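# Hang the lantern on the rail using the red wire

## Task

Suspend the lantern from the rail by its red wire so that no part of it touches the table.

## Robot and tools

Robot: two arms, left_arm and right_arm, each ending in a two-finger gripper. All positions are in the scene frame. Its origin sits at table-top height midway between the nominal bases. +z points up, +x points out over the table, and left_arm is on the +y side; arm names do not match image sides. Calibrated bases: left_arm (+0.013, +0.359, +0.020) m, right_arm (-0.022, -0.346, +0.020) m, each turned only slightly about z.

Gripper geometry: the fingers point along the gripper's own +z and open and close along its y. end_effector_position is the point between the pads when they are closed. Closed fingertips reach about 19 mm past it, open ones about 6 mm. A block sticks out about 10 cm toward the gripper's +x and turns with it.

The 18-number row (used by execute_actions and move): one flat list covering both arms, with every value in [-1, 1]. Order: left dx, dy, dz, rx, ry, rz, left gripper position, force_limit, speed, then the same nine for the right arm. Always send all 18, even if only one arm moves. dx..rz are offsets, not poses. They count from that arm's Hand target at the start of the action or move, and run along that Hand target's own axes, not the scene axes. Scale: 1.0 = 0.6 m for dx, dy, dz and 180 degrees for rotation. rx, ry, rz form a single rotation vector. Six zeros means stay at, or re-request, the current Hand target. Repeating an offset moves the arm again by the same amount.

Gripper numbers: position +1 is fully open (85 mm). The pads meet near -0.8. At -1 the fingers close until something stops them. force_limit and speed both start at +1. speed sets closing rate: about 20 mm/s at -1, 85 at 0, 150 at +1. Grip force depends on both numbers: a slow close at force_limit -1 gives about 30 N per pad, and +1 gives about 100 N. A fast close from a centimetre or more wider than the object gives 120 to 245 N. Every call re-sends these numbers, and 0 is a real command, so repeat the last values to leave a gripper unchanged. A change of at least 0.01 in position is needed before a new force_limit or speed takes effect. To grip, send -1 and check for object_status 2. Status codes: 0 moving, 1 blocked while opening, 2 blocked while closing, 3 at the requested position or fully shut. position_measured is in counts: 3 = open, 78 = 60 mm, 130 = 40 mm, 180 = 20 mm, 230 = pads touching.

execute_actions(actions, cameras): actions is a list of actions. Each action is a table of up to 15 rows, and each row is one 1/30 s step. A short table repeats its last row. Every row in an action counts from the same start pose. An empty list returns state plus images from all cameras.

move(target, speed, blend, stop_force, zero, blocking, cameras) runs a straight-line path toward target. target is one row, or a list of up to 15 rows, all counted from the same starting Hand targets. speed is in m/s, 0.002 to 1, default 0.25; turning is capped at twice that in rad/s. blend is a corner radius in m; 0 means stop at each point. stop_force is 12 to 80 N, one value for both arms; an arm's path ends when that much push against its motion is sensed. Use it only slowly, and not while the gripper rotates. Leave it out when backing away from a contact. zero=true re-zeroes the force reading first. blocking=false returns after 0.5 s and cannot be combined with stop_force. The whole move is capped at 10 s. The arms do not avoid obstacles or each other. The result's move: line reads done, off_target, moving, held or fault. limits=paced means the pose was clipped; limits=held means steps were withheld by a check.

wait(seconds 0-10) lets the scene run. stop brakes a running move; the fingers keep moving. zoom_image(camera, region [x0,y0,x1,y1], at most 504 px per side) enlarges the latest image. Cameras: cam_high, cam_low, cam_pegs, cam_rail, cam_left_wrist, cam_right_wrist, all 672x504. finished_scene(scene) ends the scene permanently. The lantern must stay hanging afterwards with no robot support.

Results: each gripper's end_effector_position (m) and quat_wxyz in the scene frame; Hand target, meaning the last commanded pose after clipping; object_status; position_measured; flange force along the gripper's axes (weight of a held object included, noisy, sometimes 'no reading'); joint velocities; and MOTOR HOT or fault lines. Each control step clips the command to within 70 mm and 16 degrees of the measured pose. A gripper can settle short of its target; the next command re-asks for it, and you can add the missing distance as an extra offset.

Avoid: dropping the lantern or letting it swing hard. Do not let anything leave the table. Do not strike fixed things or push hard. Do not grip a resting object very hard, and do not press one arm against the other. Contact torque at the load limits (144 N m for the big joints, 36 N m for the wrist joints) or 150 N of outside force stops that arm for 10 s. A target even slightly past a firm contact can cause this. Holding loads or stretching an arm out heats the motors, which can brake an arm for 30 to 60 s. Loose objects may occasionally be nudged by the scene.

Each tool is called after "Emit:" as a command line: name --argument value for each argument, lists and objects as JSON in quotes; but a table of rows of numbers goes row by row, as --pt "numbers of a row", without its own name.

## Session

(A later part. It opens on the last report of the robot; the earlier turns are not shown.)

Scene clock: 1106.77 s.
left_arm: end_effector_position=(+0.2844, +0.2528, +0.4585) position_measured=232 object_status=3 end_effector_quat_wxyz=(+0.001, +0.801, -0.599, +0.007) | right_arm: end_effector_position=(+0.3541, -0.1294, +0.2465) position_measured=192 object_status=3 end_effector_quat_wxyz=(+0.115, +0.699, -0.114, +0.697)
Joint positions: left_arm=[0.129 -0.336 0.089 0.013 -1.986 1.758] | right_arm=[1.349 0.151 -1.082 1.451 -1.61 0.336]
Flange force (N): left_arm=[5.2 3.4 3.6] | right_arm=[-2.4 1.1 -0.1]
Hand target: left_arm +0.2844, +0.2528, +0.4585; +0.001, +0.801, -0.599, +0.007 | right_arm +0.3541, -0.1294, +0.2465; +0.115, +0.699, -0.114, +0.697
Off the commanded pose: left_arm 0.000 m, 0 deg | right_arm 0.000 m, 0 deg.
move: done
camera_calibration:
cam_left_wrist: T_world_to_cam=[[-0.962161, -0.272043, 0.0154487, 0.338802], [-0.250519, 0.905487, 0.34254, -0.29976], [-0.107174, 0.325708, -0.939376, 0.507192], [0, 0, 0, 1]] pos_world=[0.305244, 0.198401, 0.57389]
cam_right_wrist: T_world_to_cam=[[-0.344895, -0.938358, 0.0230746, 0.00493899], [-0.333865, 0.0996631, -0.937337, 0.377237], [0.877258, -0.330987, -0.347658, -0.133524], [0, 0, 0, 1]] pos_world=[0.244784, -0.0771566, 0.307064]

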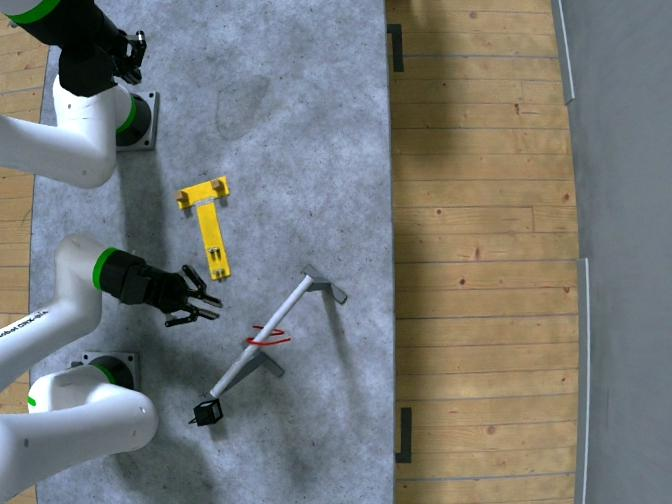

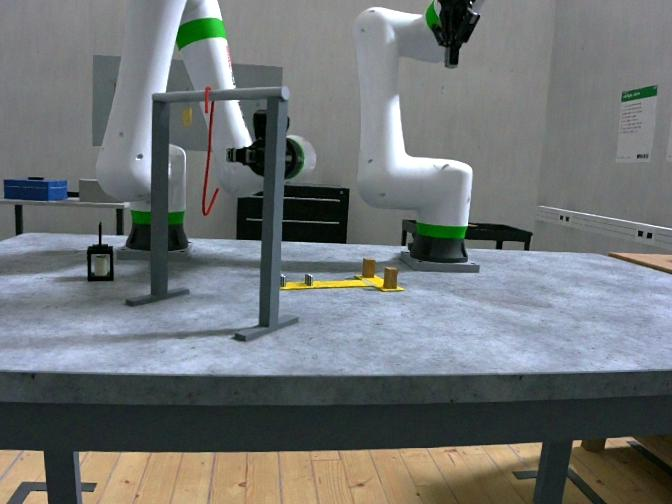

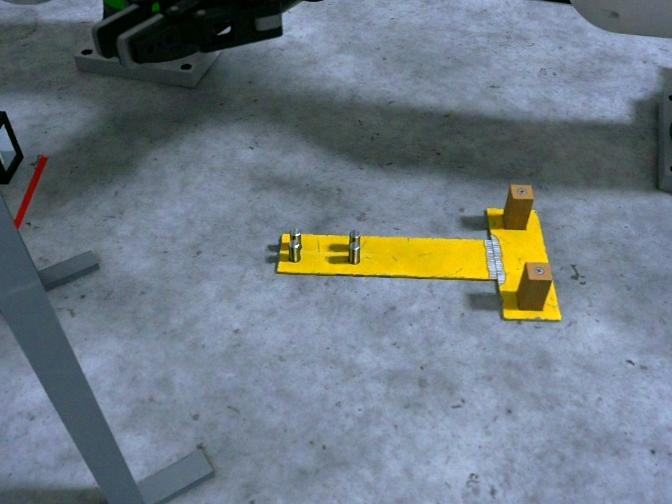

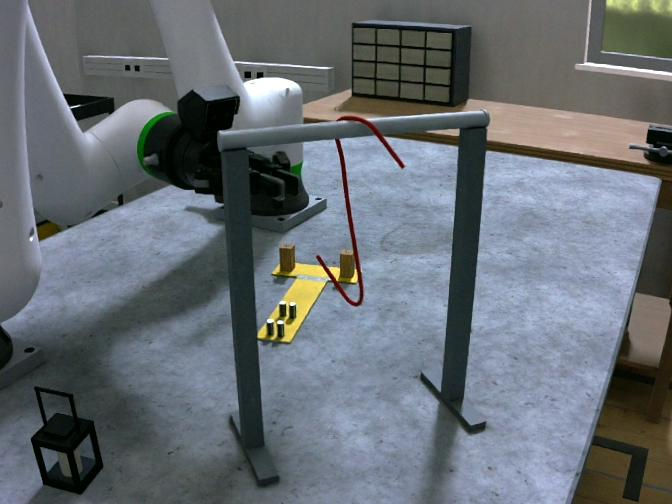

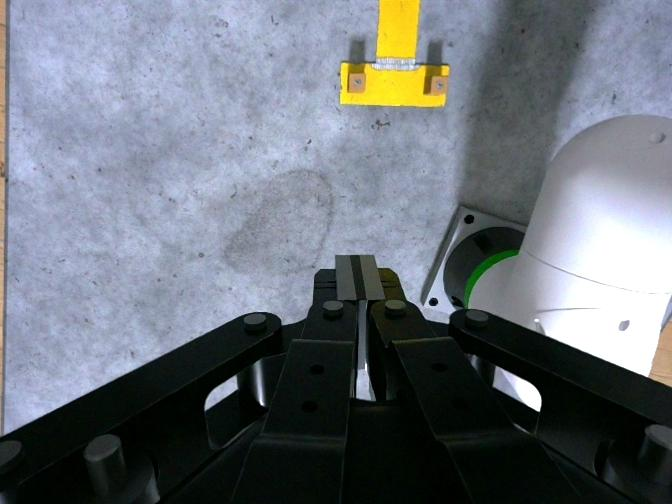

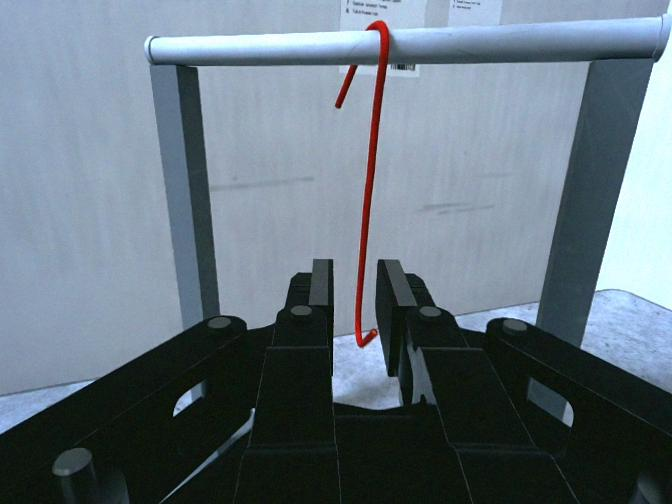

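Emit:
move --pt "0 0 0 0 0 0 -1 0 0 0.25 0 -0.05 0 -0.1 0 -0.5 0.4 -1" --pt "0 0 0 0 0 0 -1 0 0 0.45 0 -0.05 0 -0.3 0 -0.5 0.4 -1" --pt "0 0 0 0 0 0 -1 0 0 0.45 0 -0.05 0 -0.5 0 -0.5 0.4 -1" --speed 0.3

Emit:
move --pt "0 0 0 0 0 0 -1 0 0 0 0.667 0 0 0 0 -1 0.4 0" --speed 0.3 --cameras '["cam_high","cam_right_wrist","cam_rail"]'

Scene clock: 1125.17 s.
left_arm: end_effector_position=(+0.2844, +0.2528, +0.4585) position_measured=232 object_status=3 end_effector_quat_wxyz=(+0.001, +0.801, -0.599, +0.007) | right_arm: end_effector_position=(+0.3265, -0.1197, +0.5166) position_measured=192 object_status=3 end_effector_quat_wxyz=(+0.000, +0.987, -0.162, -0.001)
Joint positions: left_arm=[0.129 -0.336 0.089 0.013 -1.986 1.758] | right_arm=[0.87 0.055 0.578 -0.002 -2.096 1.922]
Flange force (N): left_arm=[5.2 3.8 4.0] | right_arm=[-1.8 1.9 6.0]
Hand target: left_arm +0.2844, +0.2528, +0.4585; +0.001, +0.801, -0.599, +0.007 | right_arm +0.3265, -0.1197, +0.5166; +0.000, +0.987, -0.162, -0.001
Off the commanded pose: left_arm 0.000 m, 0 deg | right_arm 0.000 m, 0 deg.
move: done

Scene clock: 1127.17 s.
left_arm: end_effector_position=(+0.2844, +0.2528, +0.4585) position_measured=232 object_status=3 end_effector_quat_wxyz=(+0.001, +0.801, -0.599, +0.007) | right_arm: end_effector_position=(+0.1984, -0.4988, +0.5171) position_measured=232 object_status=3 end_effector_quat_wxyz=(+0.000, +0.987, -0.162, -0.001)
Joint positions: left_arm=[0.129 -0.336 0.089 0.013 -1.986 1.758] | right_arm=[-0.124 -0.311 0.265 0.001 -2.149 2.917]
Flange force (N): left_arm=[5.5 3.5 4.1] | right_arm=[-2.1 -1.1 5.8]
Hand target: left_arm +0.2844, +0.2528, +0.4585; +0.001, +0.801, -0.599, +0.007 | right_arm +0.1984, -0.4988, +0.5171; +0.000, +0.987, -0.162, -0.001
Off the commanded pose: left_arm 0.000 m, 0 deg | right_arm 0.000 m, 0 deg.
move: done
camera_calibration:
cam_right_wrist: T_world_to_cam=[[-0.299203, -0.953787, 0.0277196, -0.420879], [-0.891537, 0.289792, 0.348113, 0.156469], [-0.340059, 0.0794434, -0.937043, 0.725934], [0, 0, 0, 1]] pos_world=[0.26043, -0.504443, 0.637429]
Images, in order (width x height): cam_high 672x504, cam_rail 672x504, cam_right_wrist 672x504.

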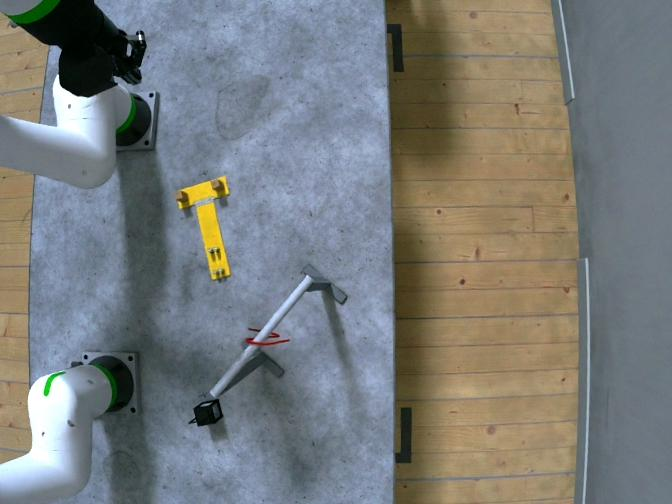

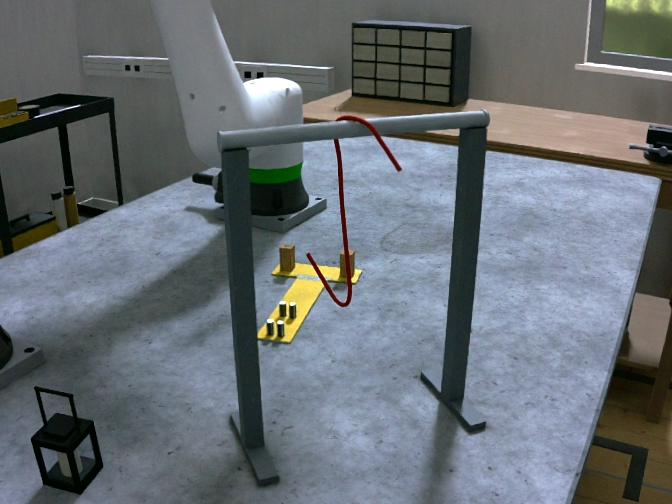

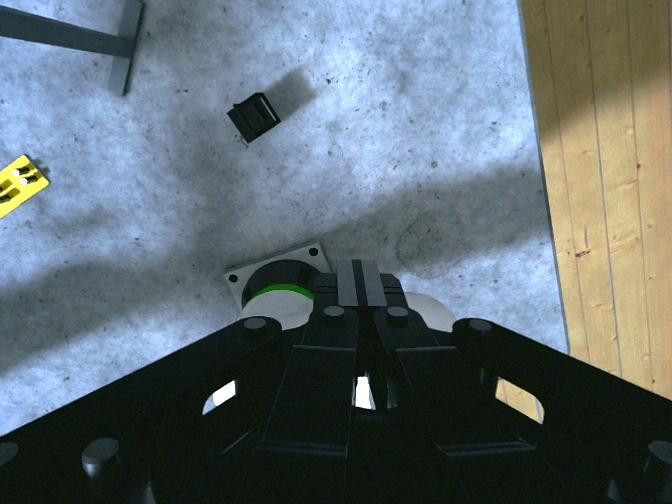

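Emit:
zoom_image --camera "cam_right_wrist" --region '[203, 67, 313, 167]'

Scaled by 4.582 from the camera's 672x504 image, which has a finer 960x720 frame.

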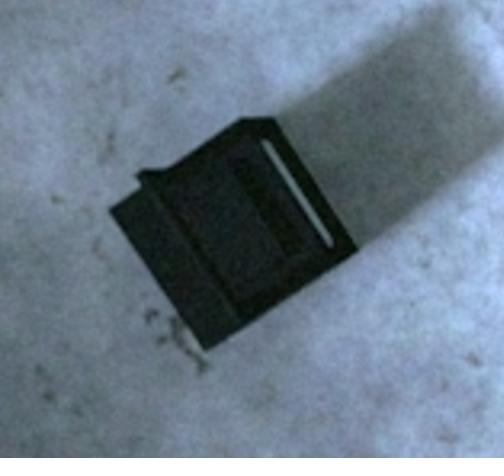

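Emit:
move --pt "0.824 0.346 0.554 0 0.306 0 1 0 0 0 0 0 0 0 0 -1 0.4 0" --speed 0.3 --cameras '["cam_high","cam_left_wrist","cam_right_wrist","cam_low"]'

Scene clock: 1154.97 s.
left_arm: end_effector_position=(+0.2277, -0.2836, +0.1306) position_measured=3 object_status=3 end_effector_quat_wxyz=(+0.272, +0.698, -0.505, +0.428) | right_arm: end_effector_position=(+0.1984, -0.4988, +0.5171) position_measured=232 object_status=3 end_effector_quat_wxyz=(+0.000, +0.987, -0.162, -0.001)
Joint positions: left_arm=[-1.061 0.231 -0.352 -0.901 0.12 3.927] | right_arm=[-0.124 -0.311 0.265 0.001 -2.149 2.917]
Flange force (N): left_arm=no reading | right_arm=[-0.8 -0.5 5.2]
Hand target: left_arm +0.2281, -0.2836, +0.1311; +0.278, +0.707, -0.531, +0.377 | right_arm +0.1984, -0.4988, +0.5171; +0.000, +0.987, -0.162, -0.001
Off the commanded pose: left_arm 0.001 m, 7 deg | right_arm 0.000 m, 0 deg.
joint sent to its limit (left arm) — joint 6 (wrist roll), upper limit. The joint targets are off in orientation, not in position.
move: off_target (left_arm)
camera_calibration:
cam_left_wrist: T_world_to_cam=[[-0.946711, -0.318107, -0.0504514, 0.135494], [-0.212877, 0.735543, -0.643164, 0.356021], [0.241704, -0.59815, -0.764065, 0.00339691], [0, 0, 0, 1]] pos_world=[0.203242, -0.216735, 0.238411]
cam_right_wrist: T_world_to_cam=[[-0.299217, -0.953781, 0.0277579, -0.420897], [-0.891498, 0.289812, 0.348196, 0.156416], [-0.340148, 0.0794403, -0.937011, 0.725936], [0, 0, 0, 1]] pos_world=[0.260431, -0.504443, 0.637429]
Images, in order (width x height): cam_high 672x504, cam_low 672x504, cam_left_wrist 672x504, cam_right_wrist 672x504.

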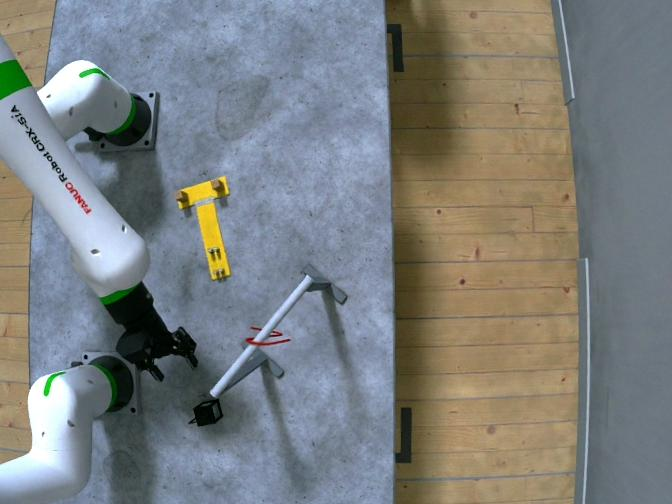

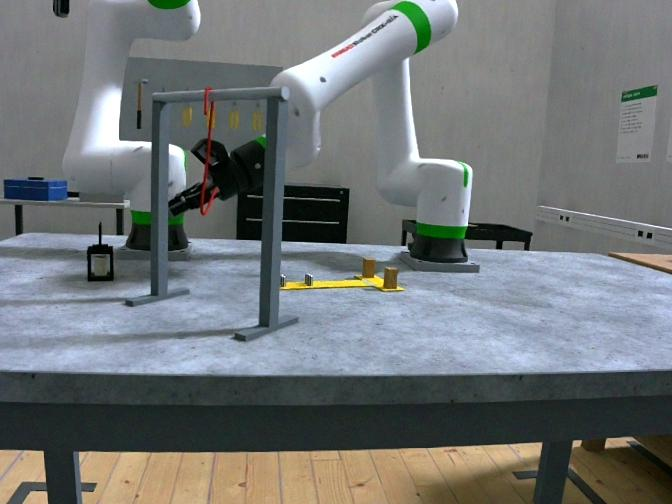

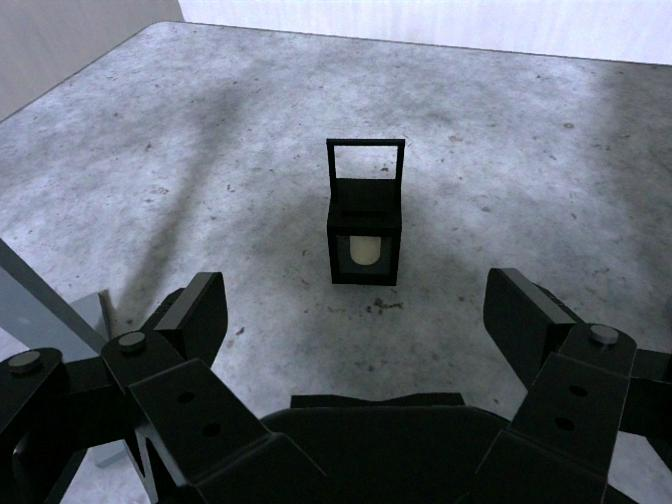

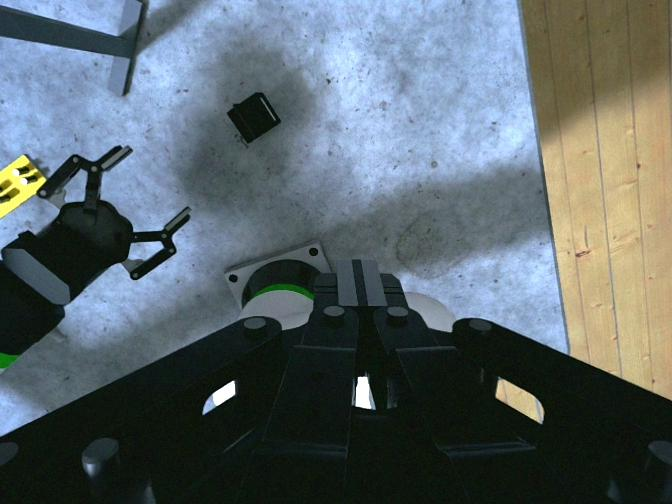

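Emit:
move --pt "-0.016 0.0145 0.15 0.0246 0.0277 0.002 1 0 0 0 0 0 0 0 0 -1 0.4 0" --pt "-0.016 0.0145 0.259 0.0246 0.0277 0.002 1 0 0 0 0 0 0 0 0 -1 0.4 0" --speed 0.06 --cameras '["cam_left_wrist","cam_right_wrist","cam_rail"]'

Scene clock: 1174.47 s.
left_arm: end_effector_position=(+0.2552, -0.4040, +0.0359) position_measured=3 object_status=3 end_effector_quat_wxyz=(+0.272, +0.698, -0.505, +0.428) | right_arm: end_effector_position=(+0.1984, -0.4988, +0.5171) position_measured=232 object_status=3 end_effector_quat_wxyz=(+0.000, +0.987, -0.162, -0.001)
Joint positions: left_arm=[-1.043 0.656 -0.153 -0.358 0.317 3.362] | right_arm=[-0.124 -0.311 0.265 0.001 -2.149 2.917]
Flange force (N): left_arm=[0.0 5.7 -7.8] | right_arm=[-1.2 -0.7 5.3]
Hand target: left_arm +0.2552, -0.4040, +0.0358; +0.272, +0.698, -0.505, +0.428 | right_arm +0.1984, -0.4988, +0.5171; +0.000, +0.987, -0.162, -0.001
Off the commanded pose: left_arm 0.000 m, 0 deg | right_arm 0.000 m, 0 deg.
move: done
camera_calibration:
cam_left_wrist: T_world_to_cam=[[-0.946825, -0.317716, -0.0507846, 0.118563], [-0.212469, 0.735934, -0.642851, 0.389497], [0.241618, -0.597877, -0.764306, -0.147453], [0, 0, 0, 1]] pos_world=[0.230642, -0.337134, 0.143711]
cam_right_wrist: T_world_to_cam=[[-0.299217, -0.953781, 0.0277579, -0.420897], [-0.891498, 0.289812, 0.348196, 0.156416], [-0.340148, 0.0794403, -0.937011, 0.725936], [0, 0, 0, 1]] pos_world=[0.260431, -0.504443, 0.637429]
Images, in order (width x height): cam_rail 672x504, cam_left_wrist 672x504, cam_right_wrist 672x504.

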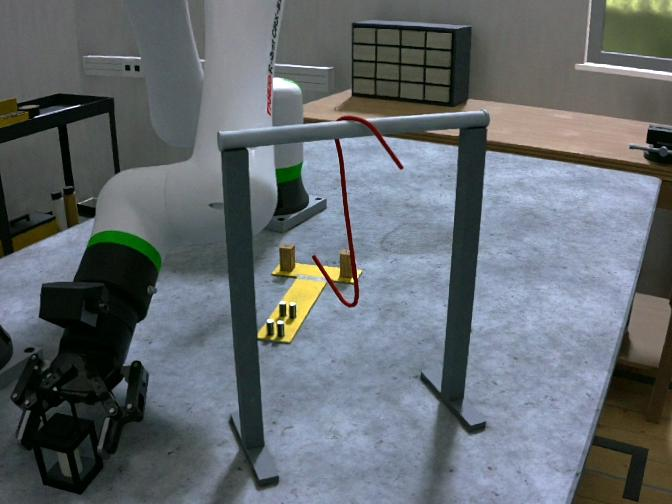

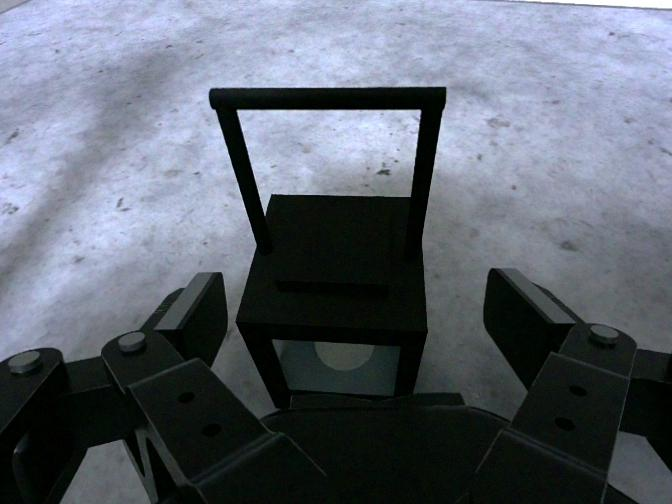

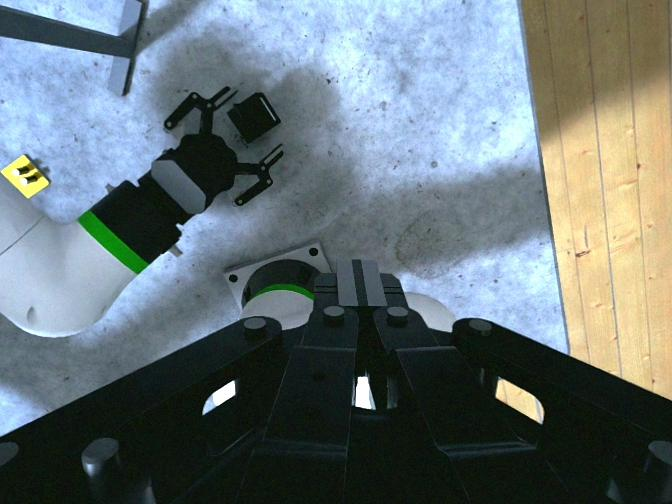

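Emit:
move --target '[0.0095,-0.011,0.0173,0,0,0,1,0,0,0,0,0,0,0,0,-1,0.4,0]' --speed 0.04

Emit:
move --target '[0,0,0,0,0,0,-1,-0.8,-1,0,0,0,0,0,0,-1,0.4,0]' --cameras '["cam_left_wrist","cam_right_wrist","cam_rail"]'

Emit:
wait --seconds 0.7

Scene clock: 1182.83 s.
left_arm: end_effector_position=(+0.2654, -0.4129, +0.0361) position_measured=3 object_status=3 end_effector_quat_wxyz=(+0.272, +0.698, -0.505, +0.428) | right_arm: end_effector_position=(+0.1984, -0.4988, +0.5171) position_measured=232 object_status=3 end_effector_quat_wxyz=(+0.000, +0.987, -0.162, -0.001)
Joint positions: left_arm=[-1.039 0.672 -0.103 -0.41 0.288 3.412] | right_arm=[-0.124 -0.311 0.265 0.001 -2.149 2.917]
Flange force (N): left_arm=no reading | right_arm=[-0.9 -0.4 4.6]
Hand target: left_arm +0.2654, -0.4129, +0.0361; +0.272, +0.698, -0.505, +0.428 | right_arm +0.1984, -0.4988, +0.5171; +0.000, +0.987, -0.162, -0.001
Off the commanded pose: left_arm 0.000 m, 0 deg | right_arm 0.000 m, 0 deg.
move: done

Scene clock: 1185.27 s.
left_arm: end_effector_position=(+0.2654, -0.4129, +0.0362) position_measured=116 object_status=0 end_effector_quat_wxyz=(+0.272, +0.698, -0.505, +0.428) | right_arm: end_effector_position=(+0.1984, -0.4988, +0.5171) position_measured=232 object_status=3 end_effector_quat_wxyz=(+0.000, +0.987, -0.162, -0.001)
Joint positions: left_arm=[-1.039 0.672 -0.103 -0.41 0.288 3.413] | right_arm=[-0.124 -0.311 0.265 0.001 -2.149 2.917]
Flange force (N): left_arm=no reading | right_arm=[-1.3 -0.5 5.2]
Hand target: left_arm +0.2654, -0.4129, +0.0361; +0.272, +0.698, -0.505, +0.428 | right_arm +0.1984, -0.4988, +0.5171; +0.000, +0.987, -0.162, -0.001
Off the commanded pose: left_arm 0.000 m, 0 deg | right_arm 0.000 m, 0 deg.
move: done
camera_calibration:
cam_left_wrist: T_world_to_cam=[[-0.946802, -0.317773, -0.0508567, 0.125488], [-0.212464, 0.735922, -0.642867, 0.398425], [0.241712, -0.597863, -0.764287, -0.155054], [0, 0, 0, 1]] pos_world=[0.240942, -0.346034, 0.144011]
cam_right_wrist: T_world_to_cam=[[-0.299217, -0.953781, 0.0277579, -0.420897], [-0.891498, 0.289812, 0.348196, 0.156416], [-0.340148, 0.0794403, -0.937011, 0.725936], [0, 0, 0, 1]] pos_world=[0.260431, -0.504443, 0.637429]
Images, in order (width x height): cam_rail 672x504, cam_left_wrist 672x504, cam_right_wrist 672x504.

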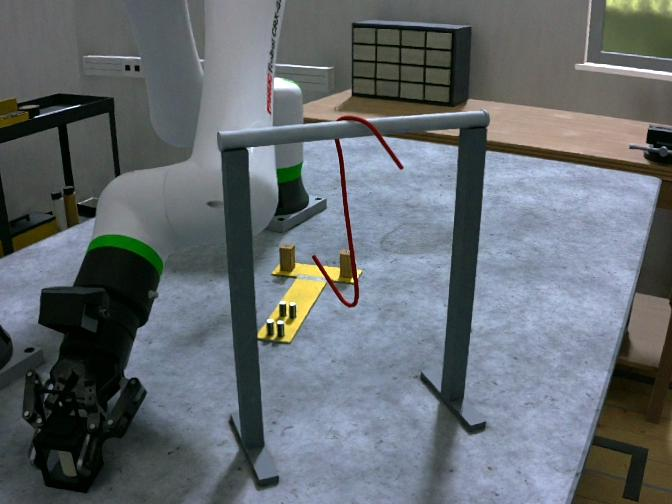

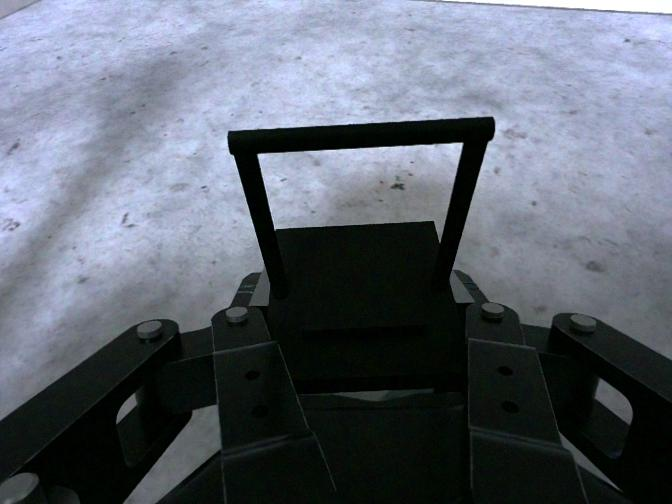

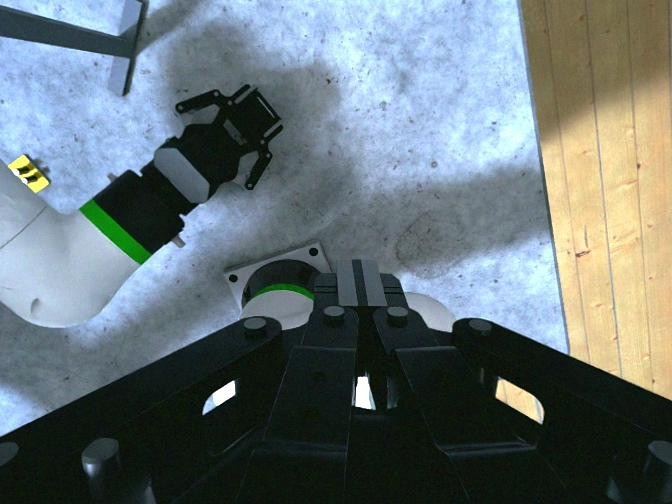

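Scene clock: 1185.97 s.
left_arm: end_effector_position=(+0.2654, -0.4129, +0.0361) position_measured=116 object_status=2 end_effector_quat_wxyz=(+0.272, +0.698, -0.505, +0.428) | right_arm: end_effector_position=(+0.1984, -0.4988, +0.5171) position_measured=232 object_status=3 end_effector_quat_wxyz=(+0.000, +0.987, -0.162, -0.001)
Joint positions: left_arm=[-1.039 0.672 -0.103 -0.41 0.288 3.413] | right_arm=[-0.124 -0.311 0.265 0.001 -2.149 2.917]
Flange force (N): left_arm=no reading | right_arm=[-1.0 -0.7 4.7]
Hand target: left_arm +0.2654, -0.4129, +0.0361; +0.272, +0.698, -0.505, +0.428 | right_arm +0.1984, -0.4988, +0.5171; +0.000, +0.987, -0.162, -0.001
Tool commands: left_gripper/position=-1.0 left_gripper/force_limit=-0.8 left_gripper/speed=-1.0 right_gripper/position=-1.0 right_gripper/force_limit=+0.4 right_gripper/speed=+0.0
Off the commanded pose: left_arm 0.000 m, 0 deg | right_arm 0.000 m, 0 deg.
wait: 0.70 s; at rest by 0.17 s

Emit:
move --pt "0.16 -0.0095 -0.0887 0 0 0 -1 -0.8 -1 0 0 0 0 0 0 -1 0.4 0" --pt "-0.04 -0.154 -0.41 0.109 -0.0065 -0.06 -1 -0.8 -1 0 0 0 0 0 0 -1 0.4 0" --pt "-0.04 -0.154 -0.41 0.218 -0.013 -0.121 -1 -0.8 -1 0 0 0 0 0 0 -1 0.4 0" --speed '[0.08,0.2,0.2]' --cameras '["all"]'

Emit:
zoom_image --camera "cam_rail" --region '[200, 80, 450, 320]'

Emit:
zoom_image --camera "cam_low" --region '[130, 60, 310, 260]'

Scene clock: 1216.63 s.
left_arm: end_effector_position=(+0.2703, -0.1699, +0.1399) position_measured=116 object_status=2 end_effector_quat_wxyz=(+0.156, +0.866, -0.313, +0.356) | right_arm: end_effector_position=(+0.1984, -0.4988, +0.5171) position_measured=232 object_status=3 end_effector_quat_wxyz=(+0.000, +0.987, -0.162, -0.001)
Joint positions: left_arm=[-1.007 0.045 -0.427 -0.558 -0.371 3.927] | right_arm=[-0.124 -0.311 0.265 0.001 -2.149 2.917]
Flange force (N): left_arm=no reading | right_arm=[-1.0 -0.9 5.1]
Hand target: left_arm +0.2698, -0.1701, +0.1395; +0.109, +0.850, -0.235, +0.459 | right_arm +0.1984, -0.4988, +0.5171; +0.000, +0.987, -0.162, -0.001
Off the commanded pose: left_arm 0.001 m, 23 deg; orientation clipped | right_arm 0.000 m, 0 deg.
joint sent to its limit (left arm) — joint 6 (wrist roll), upper limit. The joint targets are off in orientation, not in position.
move: off_target (left_arm); limits=paced
camera_calibration:
cam_left_wrist: T_world_to_cam=[[-0.671177, -0.73913, 0.0566504, 0.0515157], [-0.687131, 0.591639, -0.421681, 0.36016], [0.27816, -0.321949, -0.904973, 0.124969], [0, 0, 0, 1]] pos_world=[0.247291, -0.134774, 0.262048]
cam_right_wrist: T_world_to_cam=[[-0.299217, -0.953781, 0.0277579, -0.420897], [-0.891498, 0.289812, 0.348196, 0.156416], [-0.340148, 0.0794403, -0.937011, 0.725936], [0, 0, 0, 1]] pos_world=[0.260431, -0.504443, 0.637429]

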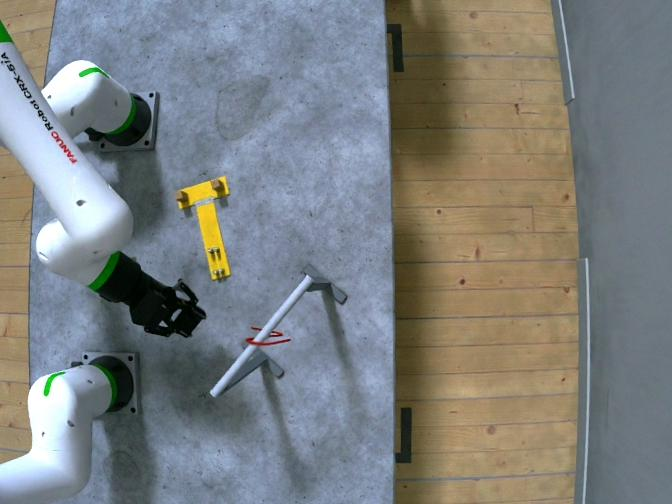

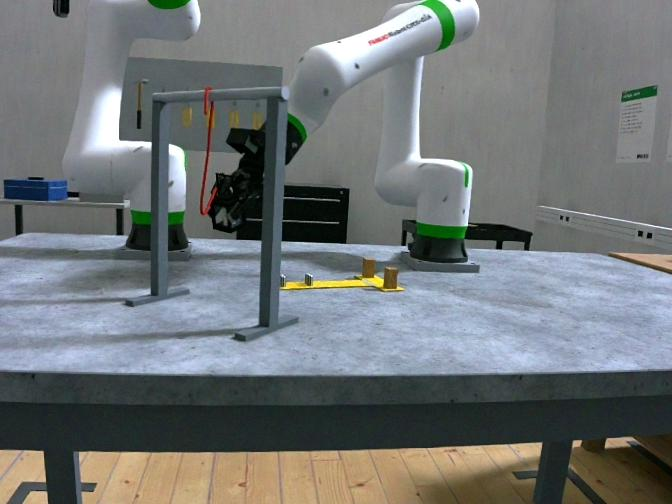

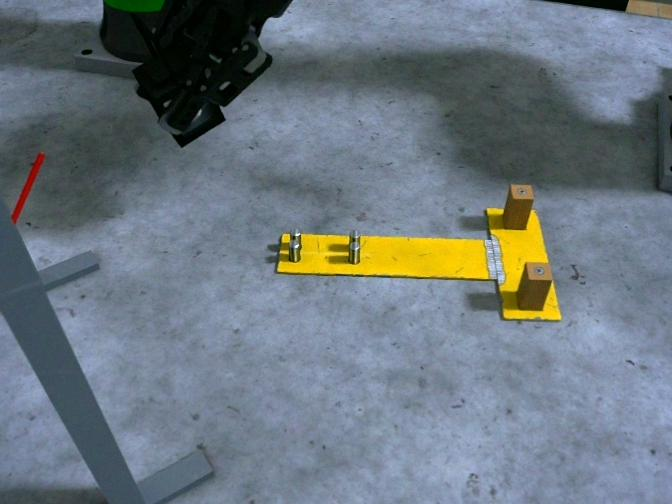

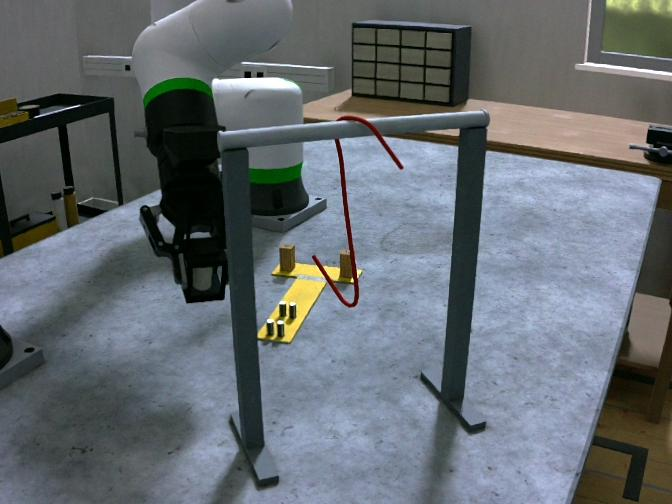

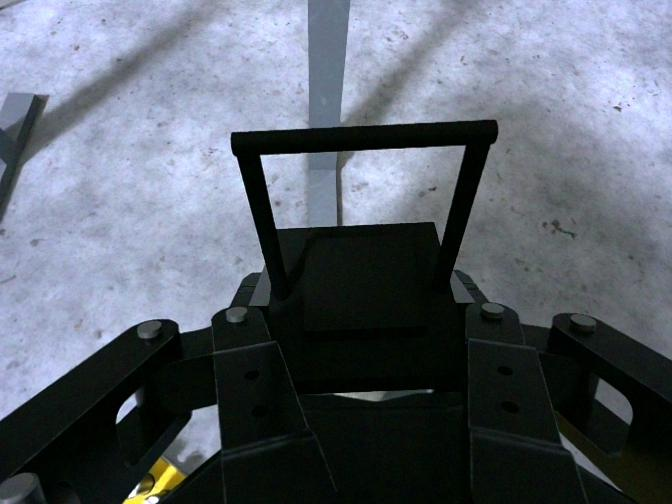

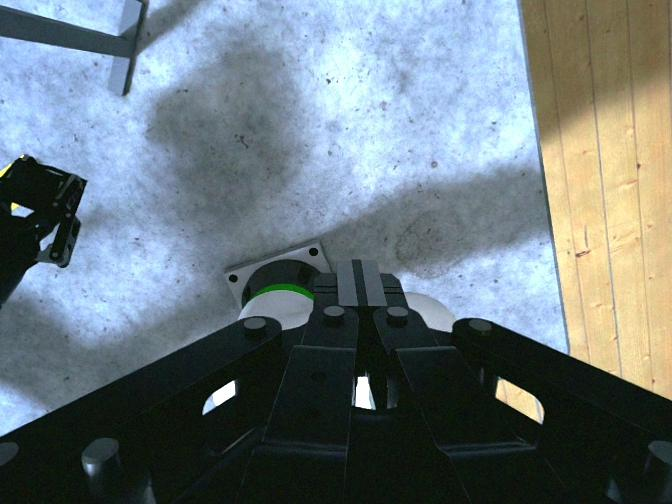

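Scaled by 2.016 from the camera's 672x504 image, which has a finer 960x720 frame.

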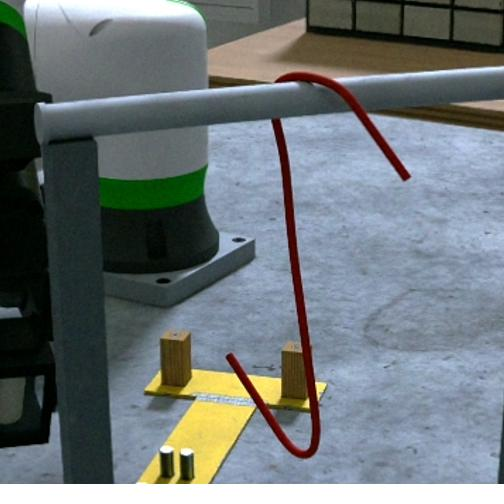

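Scaled by 2.520 from the camera's 672x504 image, which has a finer 960x720 frame.

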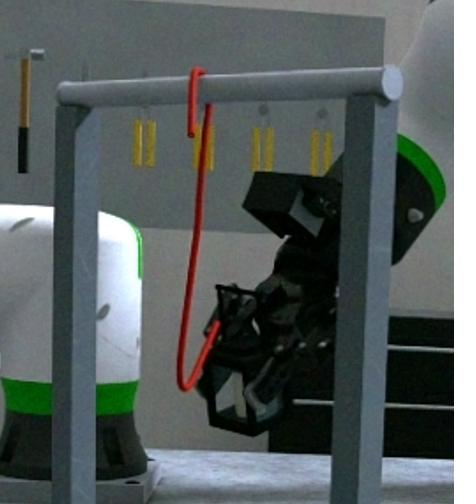

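Emit:
move --pt "0.243 -0.639 -0.56 -0.126 -0.289 0.217 -1 -0.8 -1 0 0 0 0 0 0 -1 0.4 0" --speed 0.2

Emit:
move --pt "0 0 0.1 0 -0.25 0 -1 -0.8 -1 0 0 0 0 0 0 -1 0.4 0" --pt "0 0 0.1 0 -0.5 0 -1 -0.8 -1 0 0 0 0 0 0 -1 0.4 0" --speed 0.2 --cameras '["cam_high","cam_low","cam_left_wrist"]'

Scene clock: 1243.10 s.
left_arm: end_effector_position=(+0.2839, +0.2529, +0.4589) position_measured=116 object_status=2 end_effector_quat_wxyz=(+0.000, +0.802, -0.598, +0.007) | right_arm: end_effector_position=(+0.1984, -0.4988, +0.5171) position_measured=232 object_status=3 end_effector_quat_wxyz=(+0.000, +0.987, -0.162, -0.001)
Joint positions: left_arm=[0.127 -0.337 0.09 0.011 -1.987 1.762] | right_arm=[-0.124 -0.311 0.265 0.001 -2.149 2.917]
Flange force (N): left_arm=[4.6 3.9 6.0] | right_arm=[-0.9 -0.5 4.8]
Hand target: left_arm +0.2839, +0.2529, +0.4589; +0.000, +0.802, -0.598, +0.007 | right_arm +0.1984, -0.4988, +0.5171; +0.000, +0.987, -0.162, -0.001
Off the commanded pose: left_arm 0.000 m, 0 deg | right_arm 0.000 m, 0 deg.
move: done

Scene clock: 1247.67 s.
left_arm: end_effector_position=(+0.2845, +0.2523, +0.3989) position_measured=116 object_status=2 end_effector_quat_wxyz=(-0.423, +0.572, -0.423, -0.562) | right_arm: end_effector_position=(+0.1984, -0.4988, +0.5171) position_measured=232 object_status=3 end_effector_quat_wxyz=(+0.000, +0.987, -0.162, -0.001)
Joint positions: left_arm=[-0.751 0.338 0.183 -1.278 -2.61 1.909] | right_arm=[-0.124 -0.311 0.265 0.001 -2.149 2.917]
Flange force (N): left_arm=[1.9 6.6 4.7] | right_arm=[-1.0 -0.4 4.9]
Hand target: left_arm +0.2845, +0.2523, +0.3989; -0.423, +0.572, -0.423, -0.562 | right_arm +0.1984, -0.4988, +0.5171; +0.000, +0.987, -0.162, -0.001
Off the commanded pose: left_arm 0.000 m, 0 deg | right_arm 0.000 m, 0 deg.
move: done
camera_calibration:
cam_left_wrist: T_world_to_cam=[[-0.951863, -0.306514, 0.00236741, 0.350844], [0.107485, -0.326536, 0.939053, -0.307822], [-0.28706, 0.894105, 0.343763, -0.152735], [0, 0, 0, 1]] pos_world=[0.323197, 0.143585, 0.340735]
Images, in order (width x height): cam_high 672x504, cam_low 672x504, cam_left_wrist 672x504.

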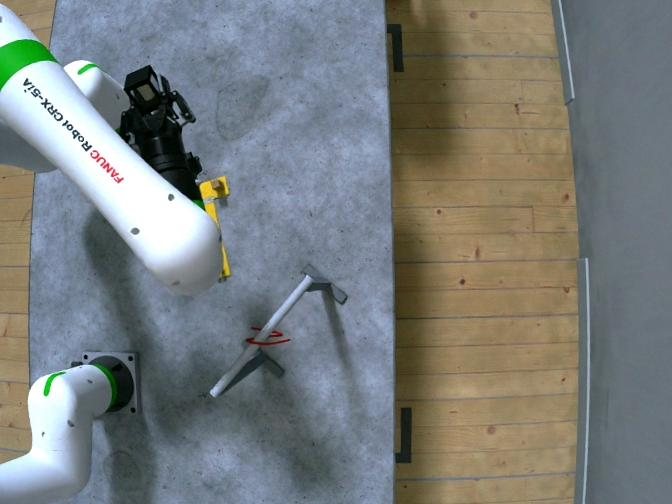

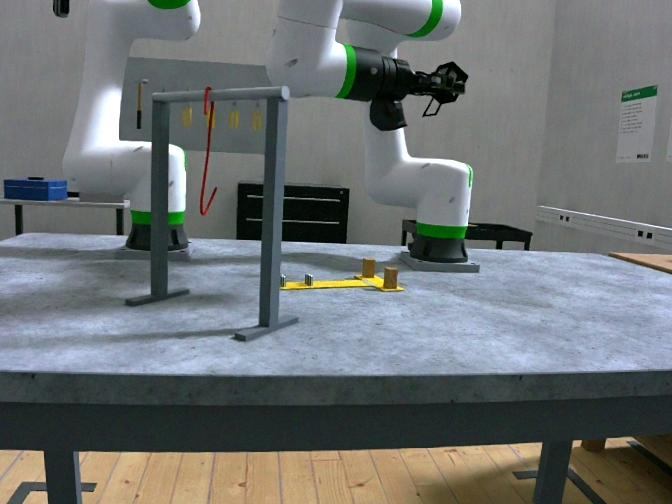

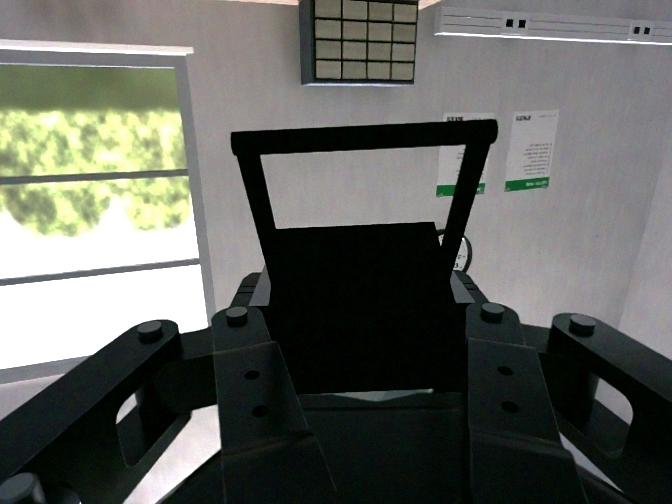

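Emit:
move --pt "0 0 0 0 0.5 0 -1 -0.8 -1 0 0 0 0 0 0 -1 0.4 0" --pt "0 0 0 0 0.75 0 -1 -0.8 -1 0 0 0 0 0 0 -1 0.4 0" --pt "0 0 0 0 0.9 0 -1 -0.8 -1 0 0 0 0 0 0 -1 0.4 0" --speed 0.3 --cameras '["cam_high","cam_low"]'

Scene clock: 1256.97 s.
left_arm: end_effector_position=(+0.2845, +0.2523, +0.3989) position_measured=116 object_status=2 end_effector_quat_wxyz=(+0.352, +0.644, -0.484, +0.477) | right_arm: end_effector_position=(+0.1984, -0.4988, +0.5171) position_measured=232 object_status=3 end_effector_quat_wxyz=(+0.000, +0.987, -0.162, -0.001)
Joint positions: left_arm=[1.116 -0.483 -0.886 0.886 -2.109 0.834] | right_arm=[-0.124 -0.311 0.265 0.001 -2.149 2.917]
Flange force (N): left_arm=[0.1 -4.8 10.3] | right_arm=[-1.3 -0.3 5.0]
Hand target: left_arm +0.2845, +0.2523, +0.3989; +0.352, +0.644, -0.484, +0.477 | right_arm +0.1984, -0.4988, +0.5171; +0.000, +0.987, -0.162, -0.001
Off the commanded pose: left_arm 0.000 m, 0 deg | right_arm 0.000 m, 0 deg.
move: done
Images, in order (width x height): cam_high 672x504, cam_low 672x504.

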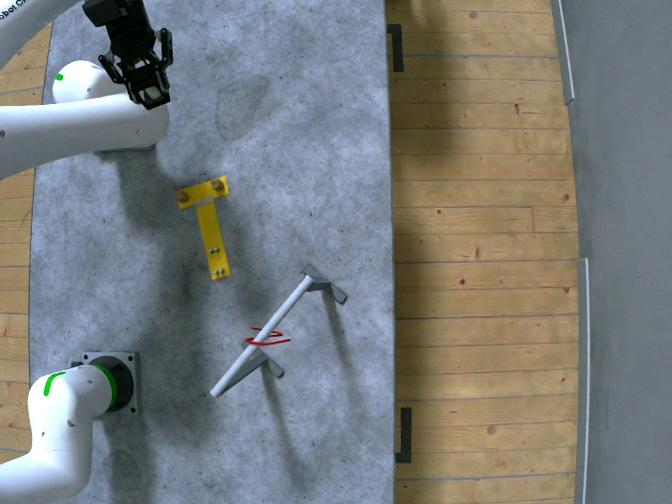

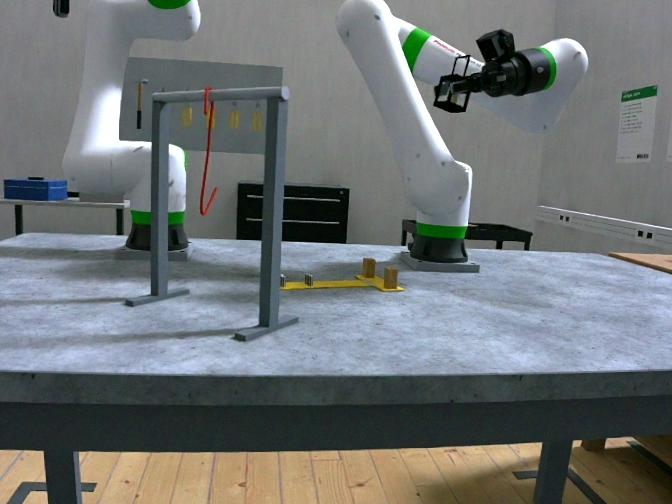

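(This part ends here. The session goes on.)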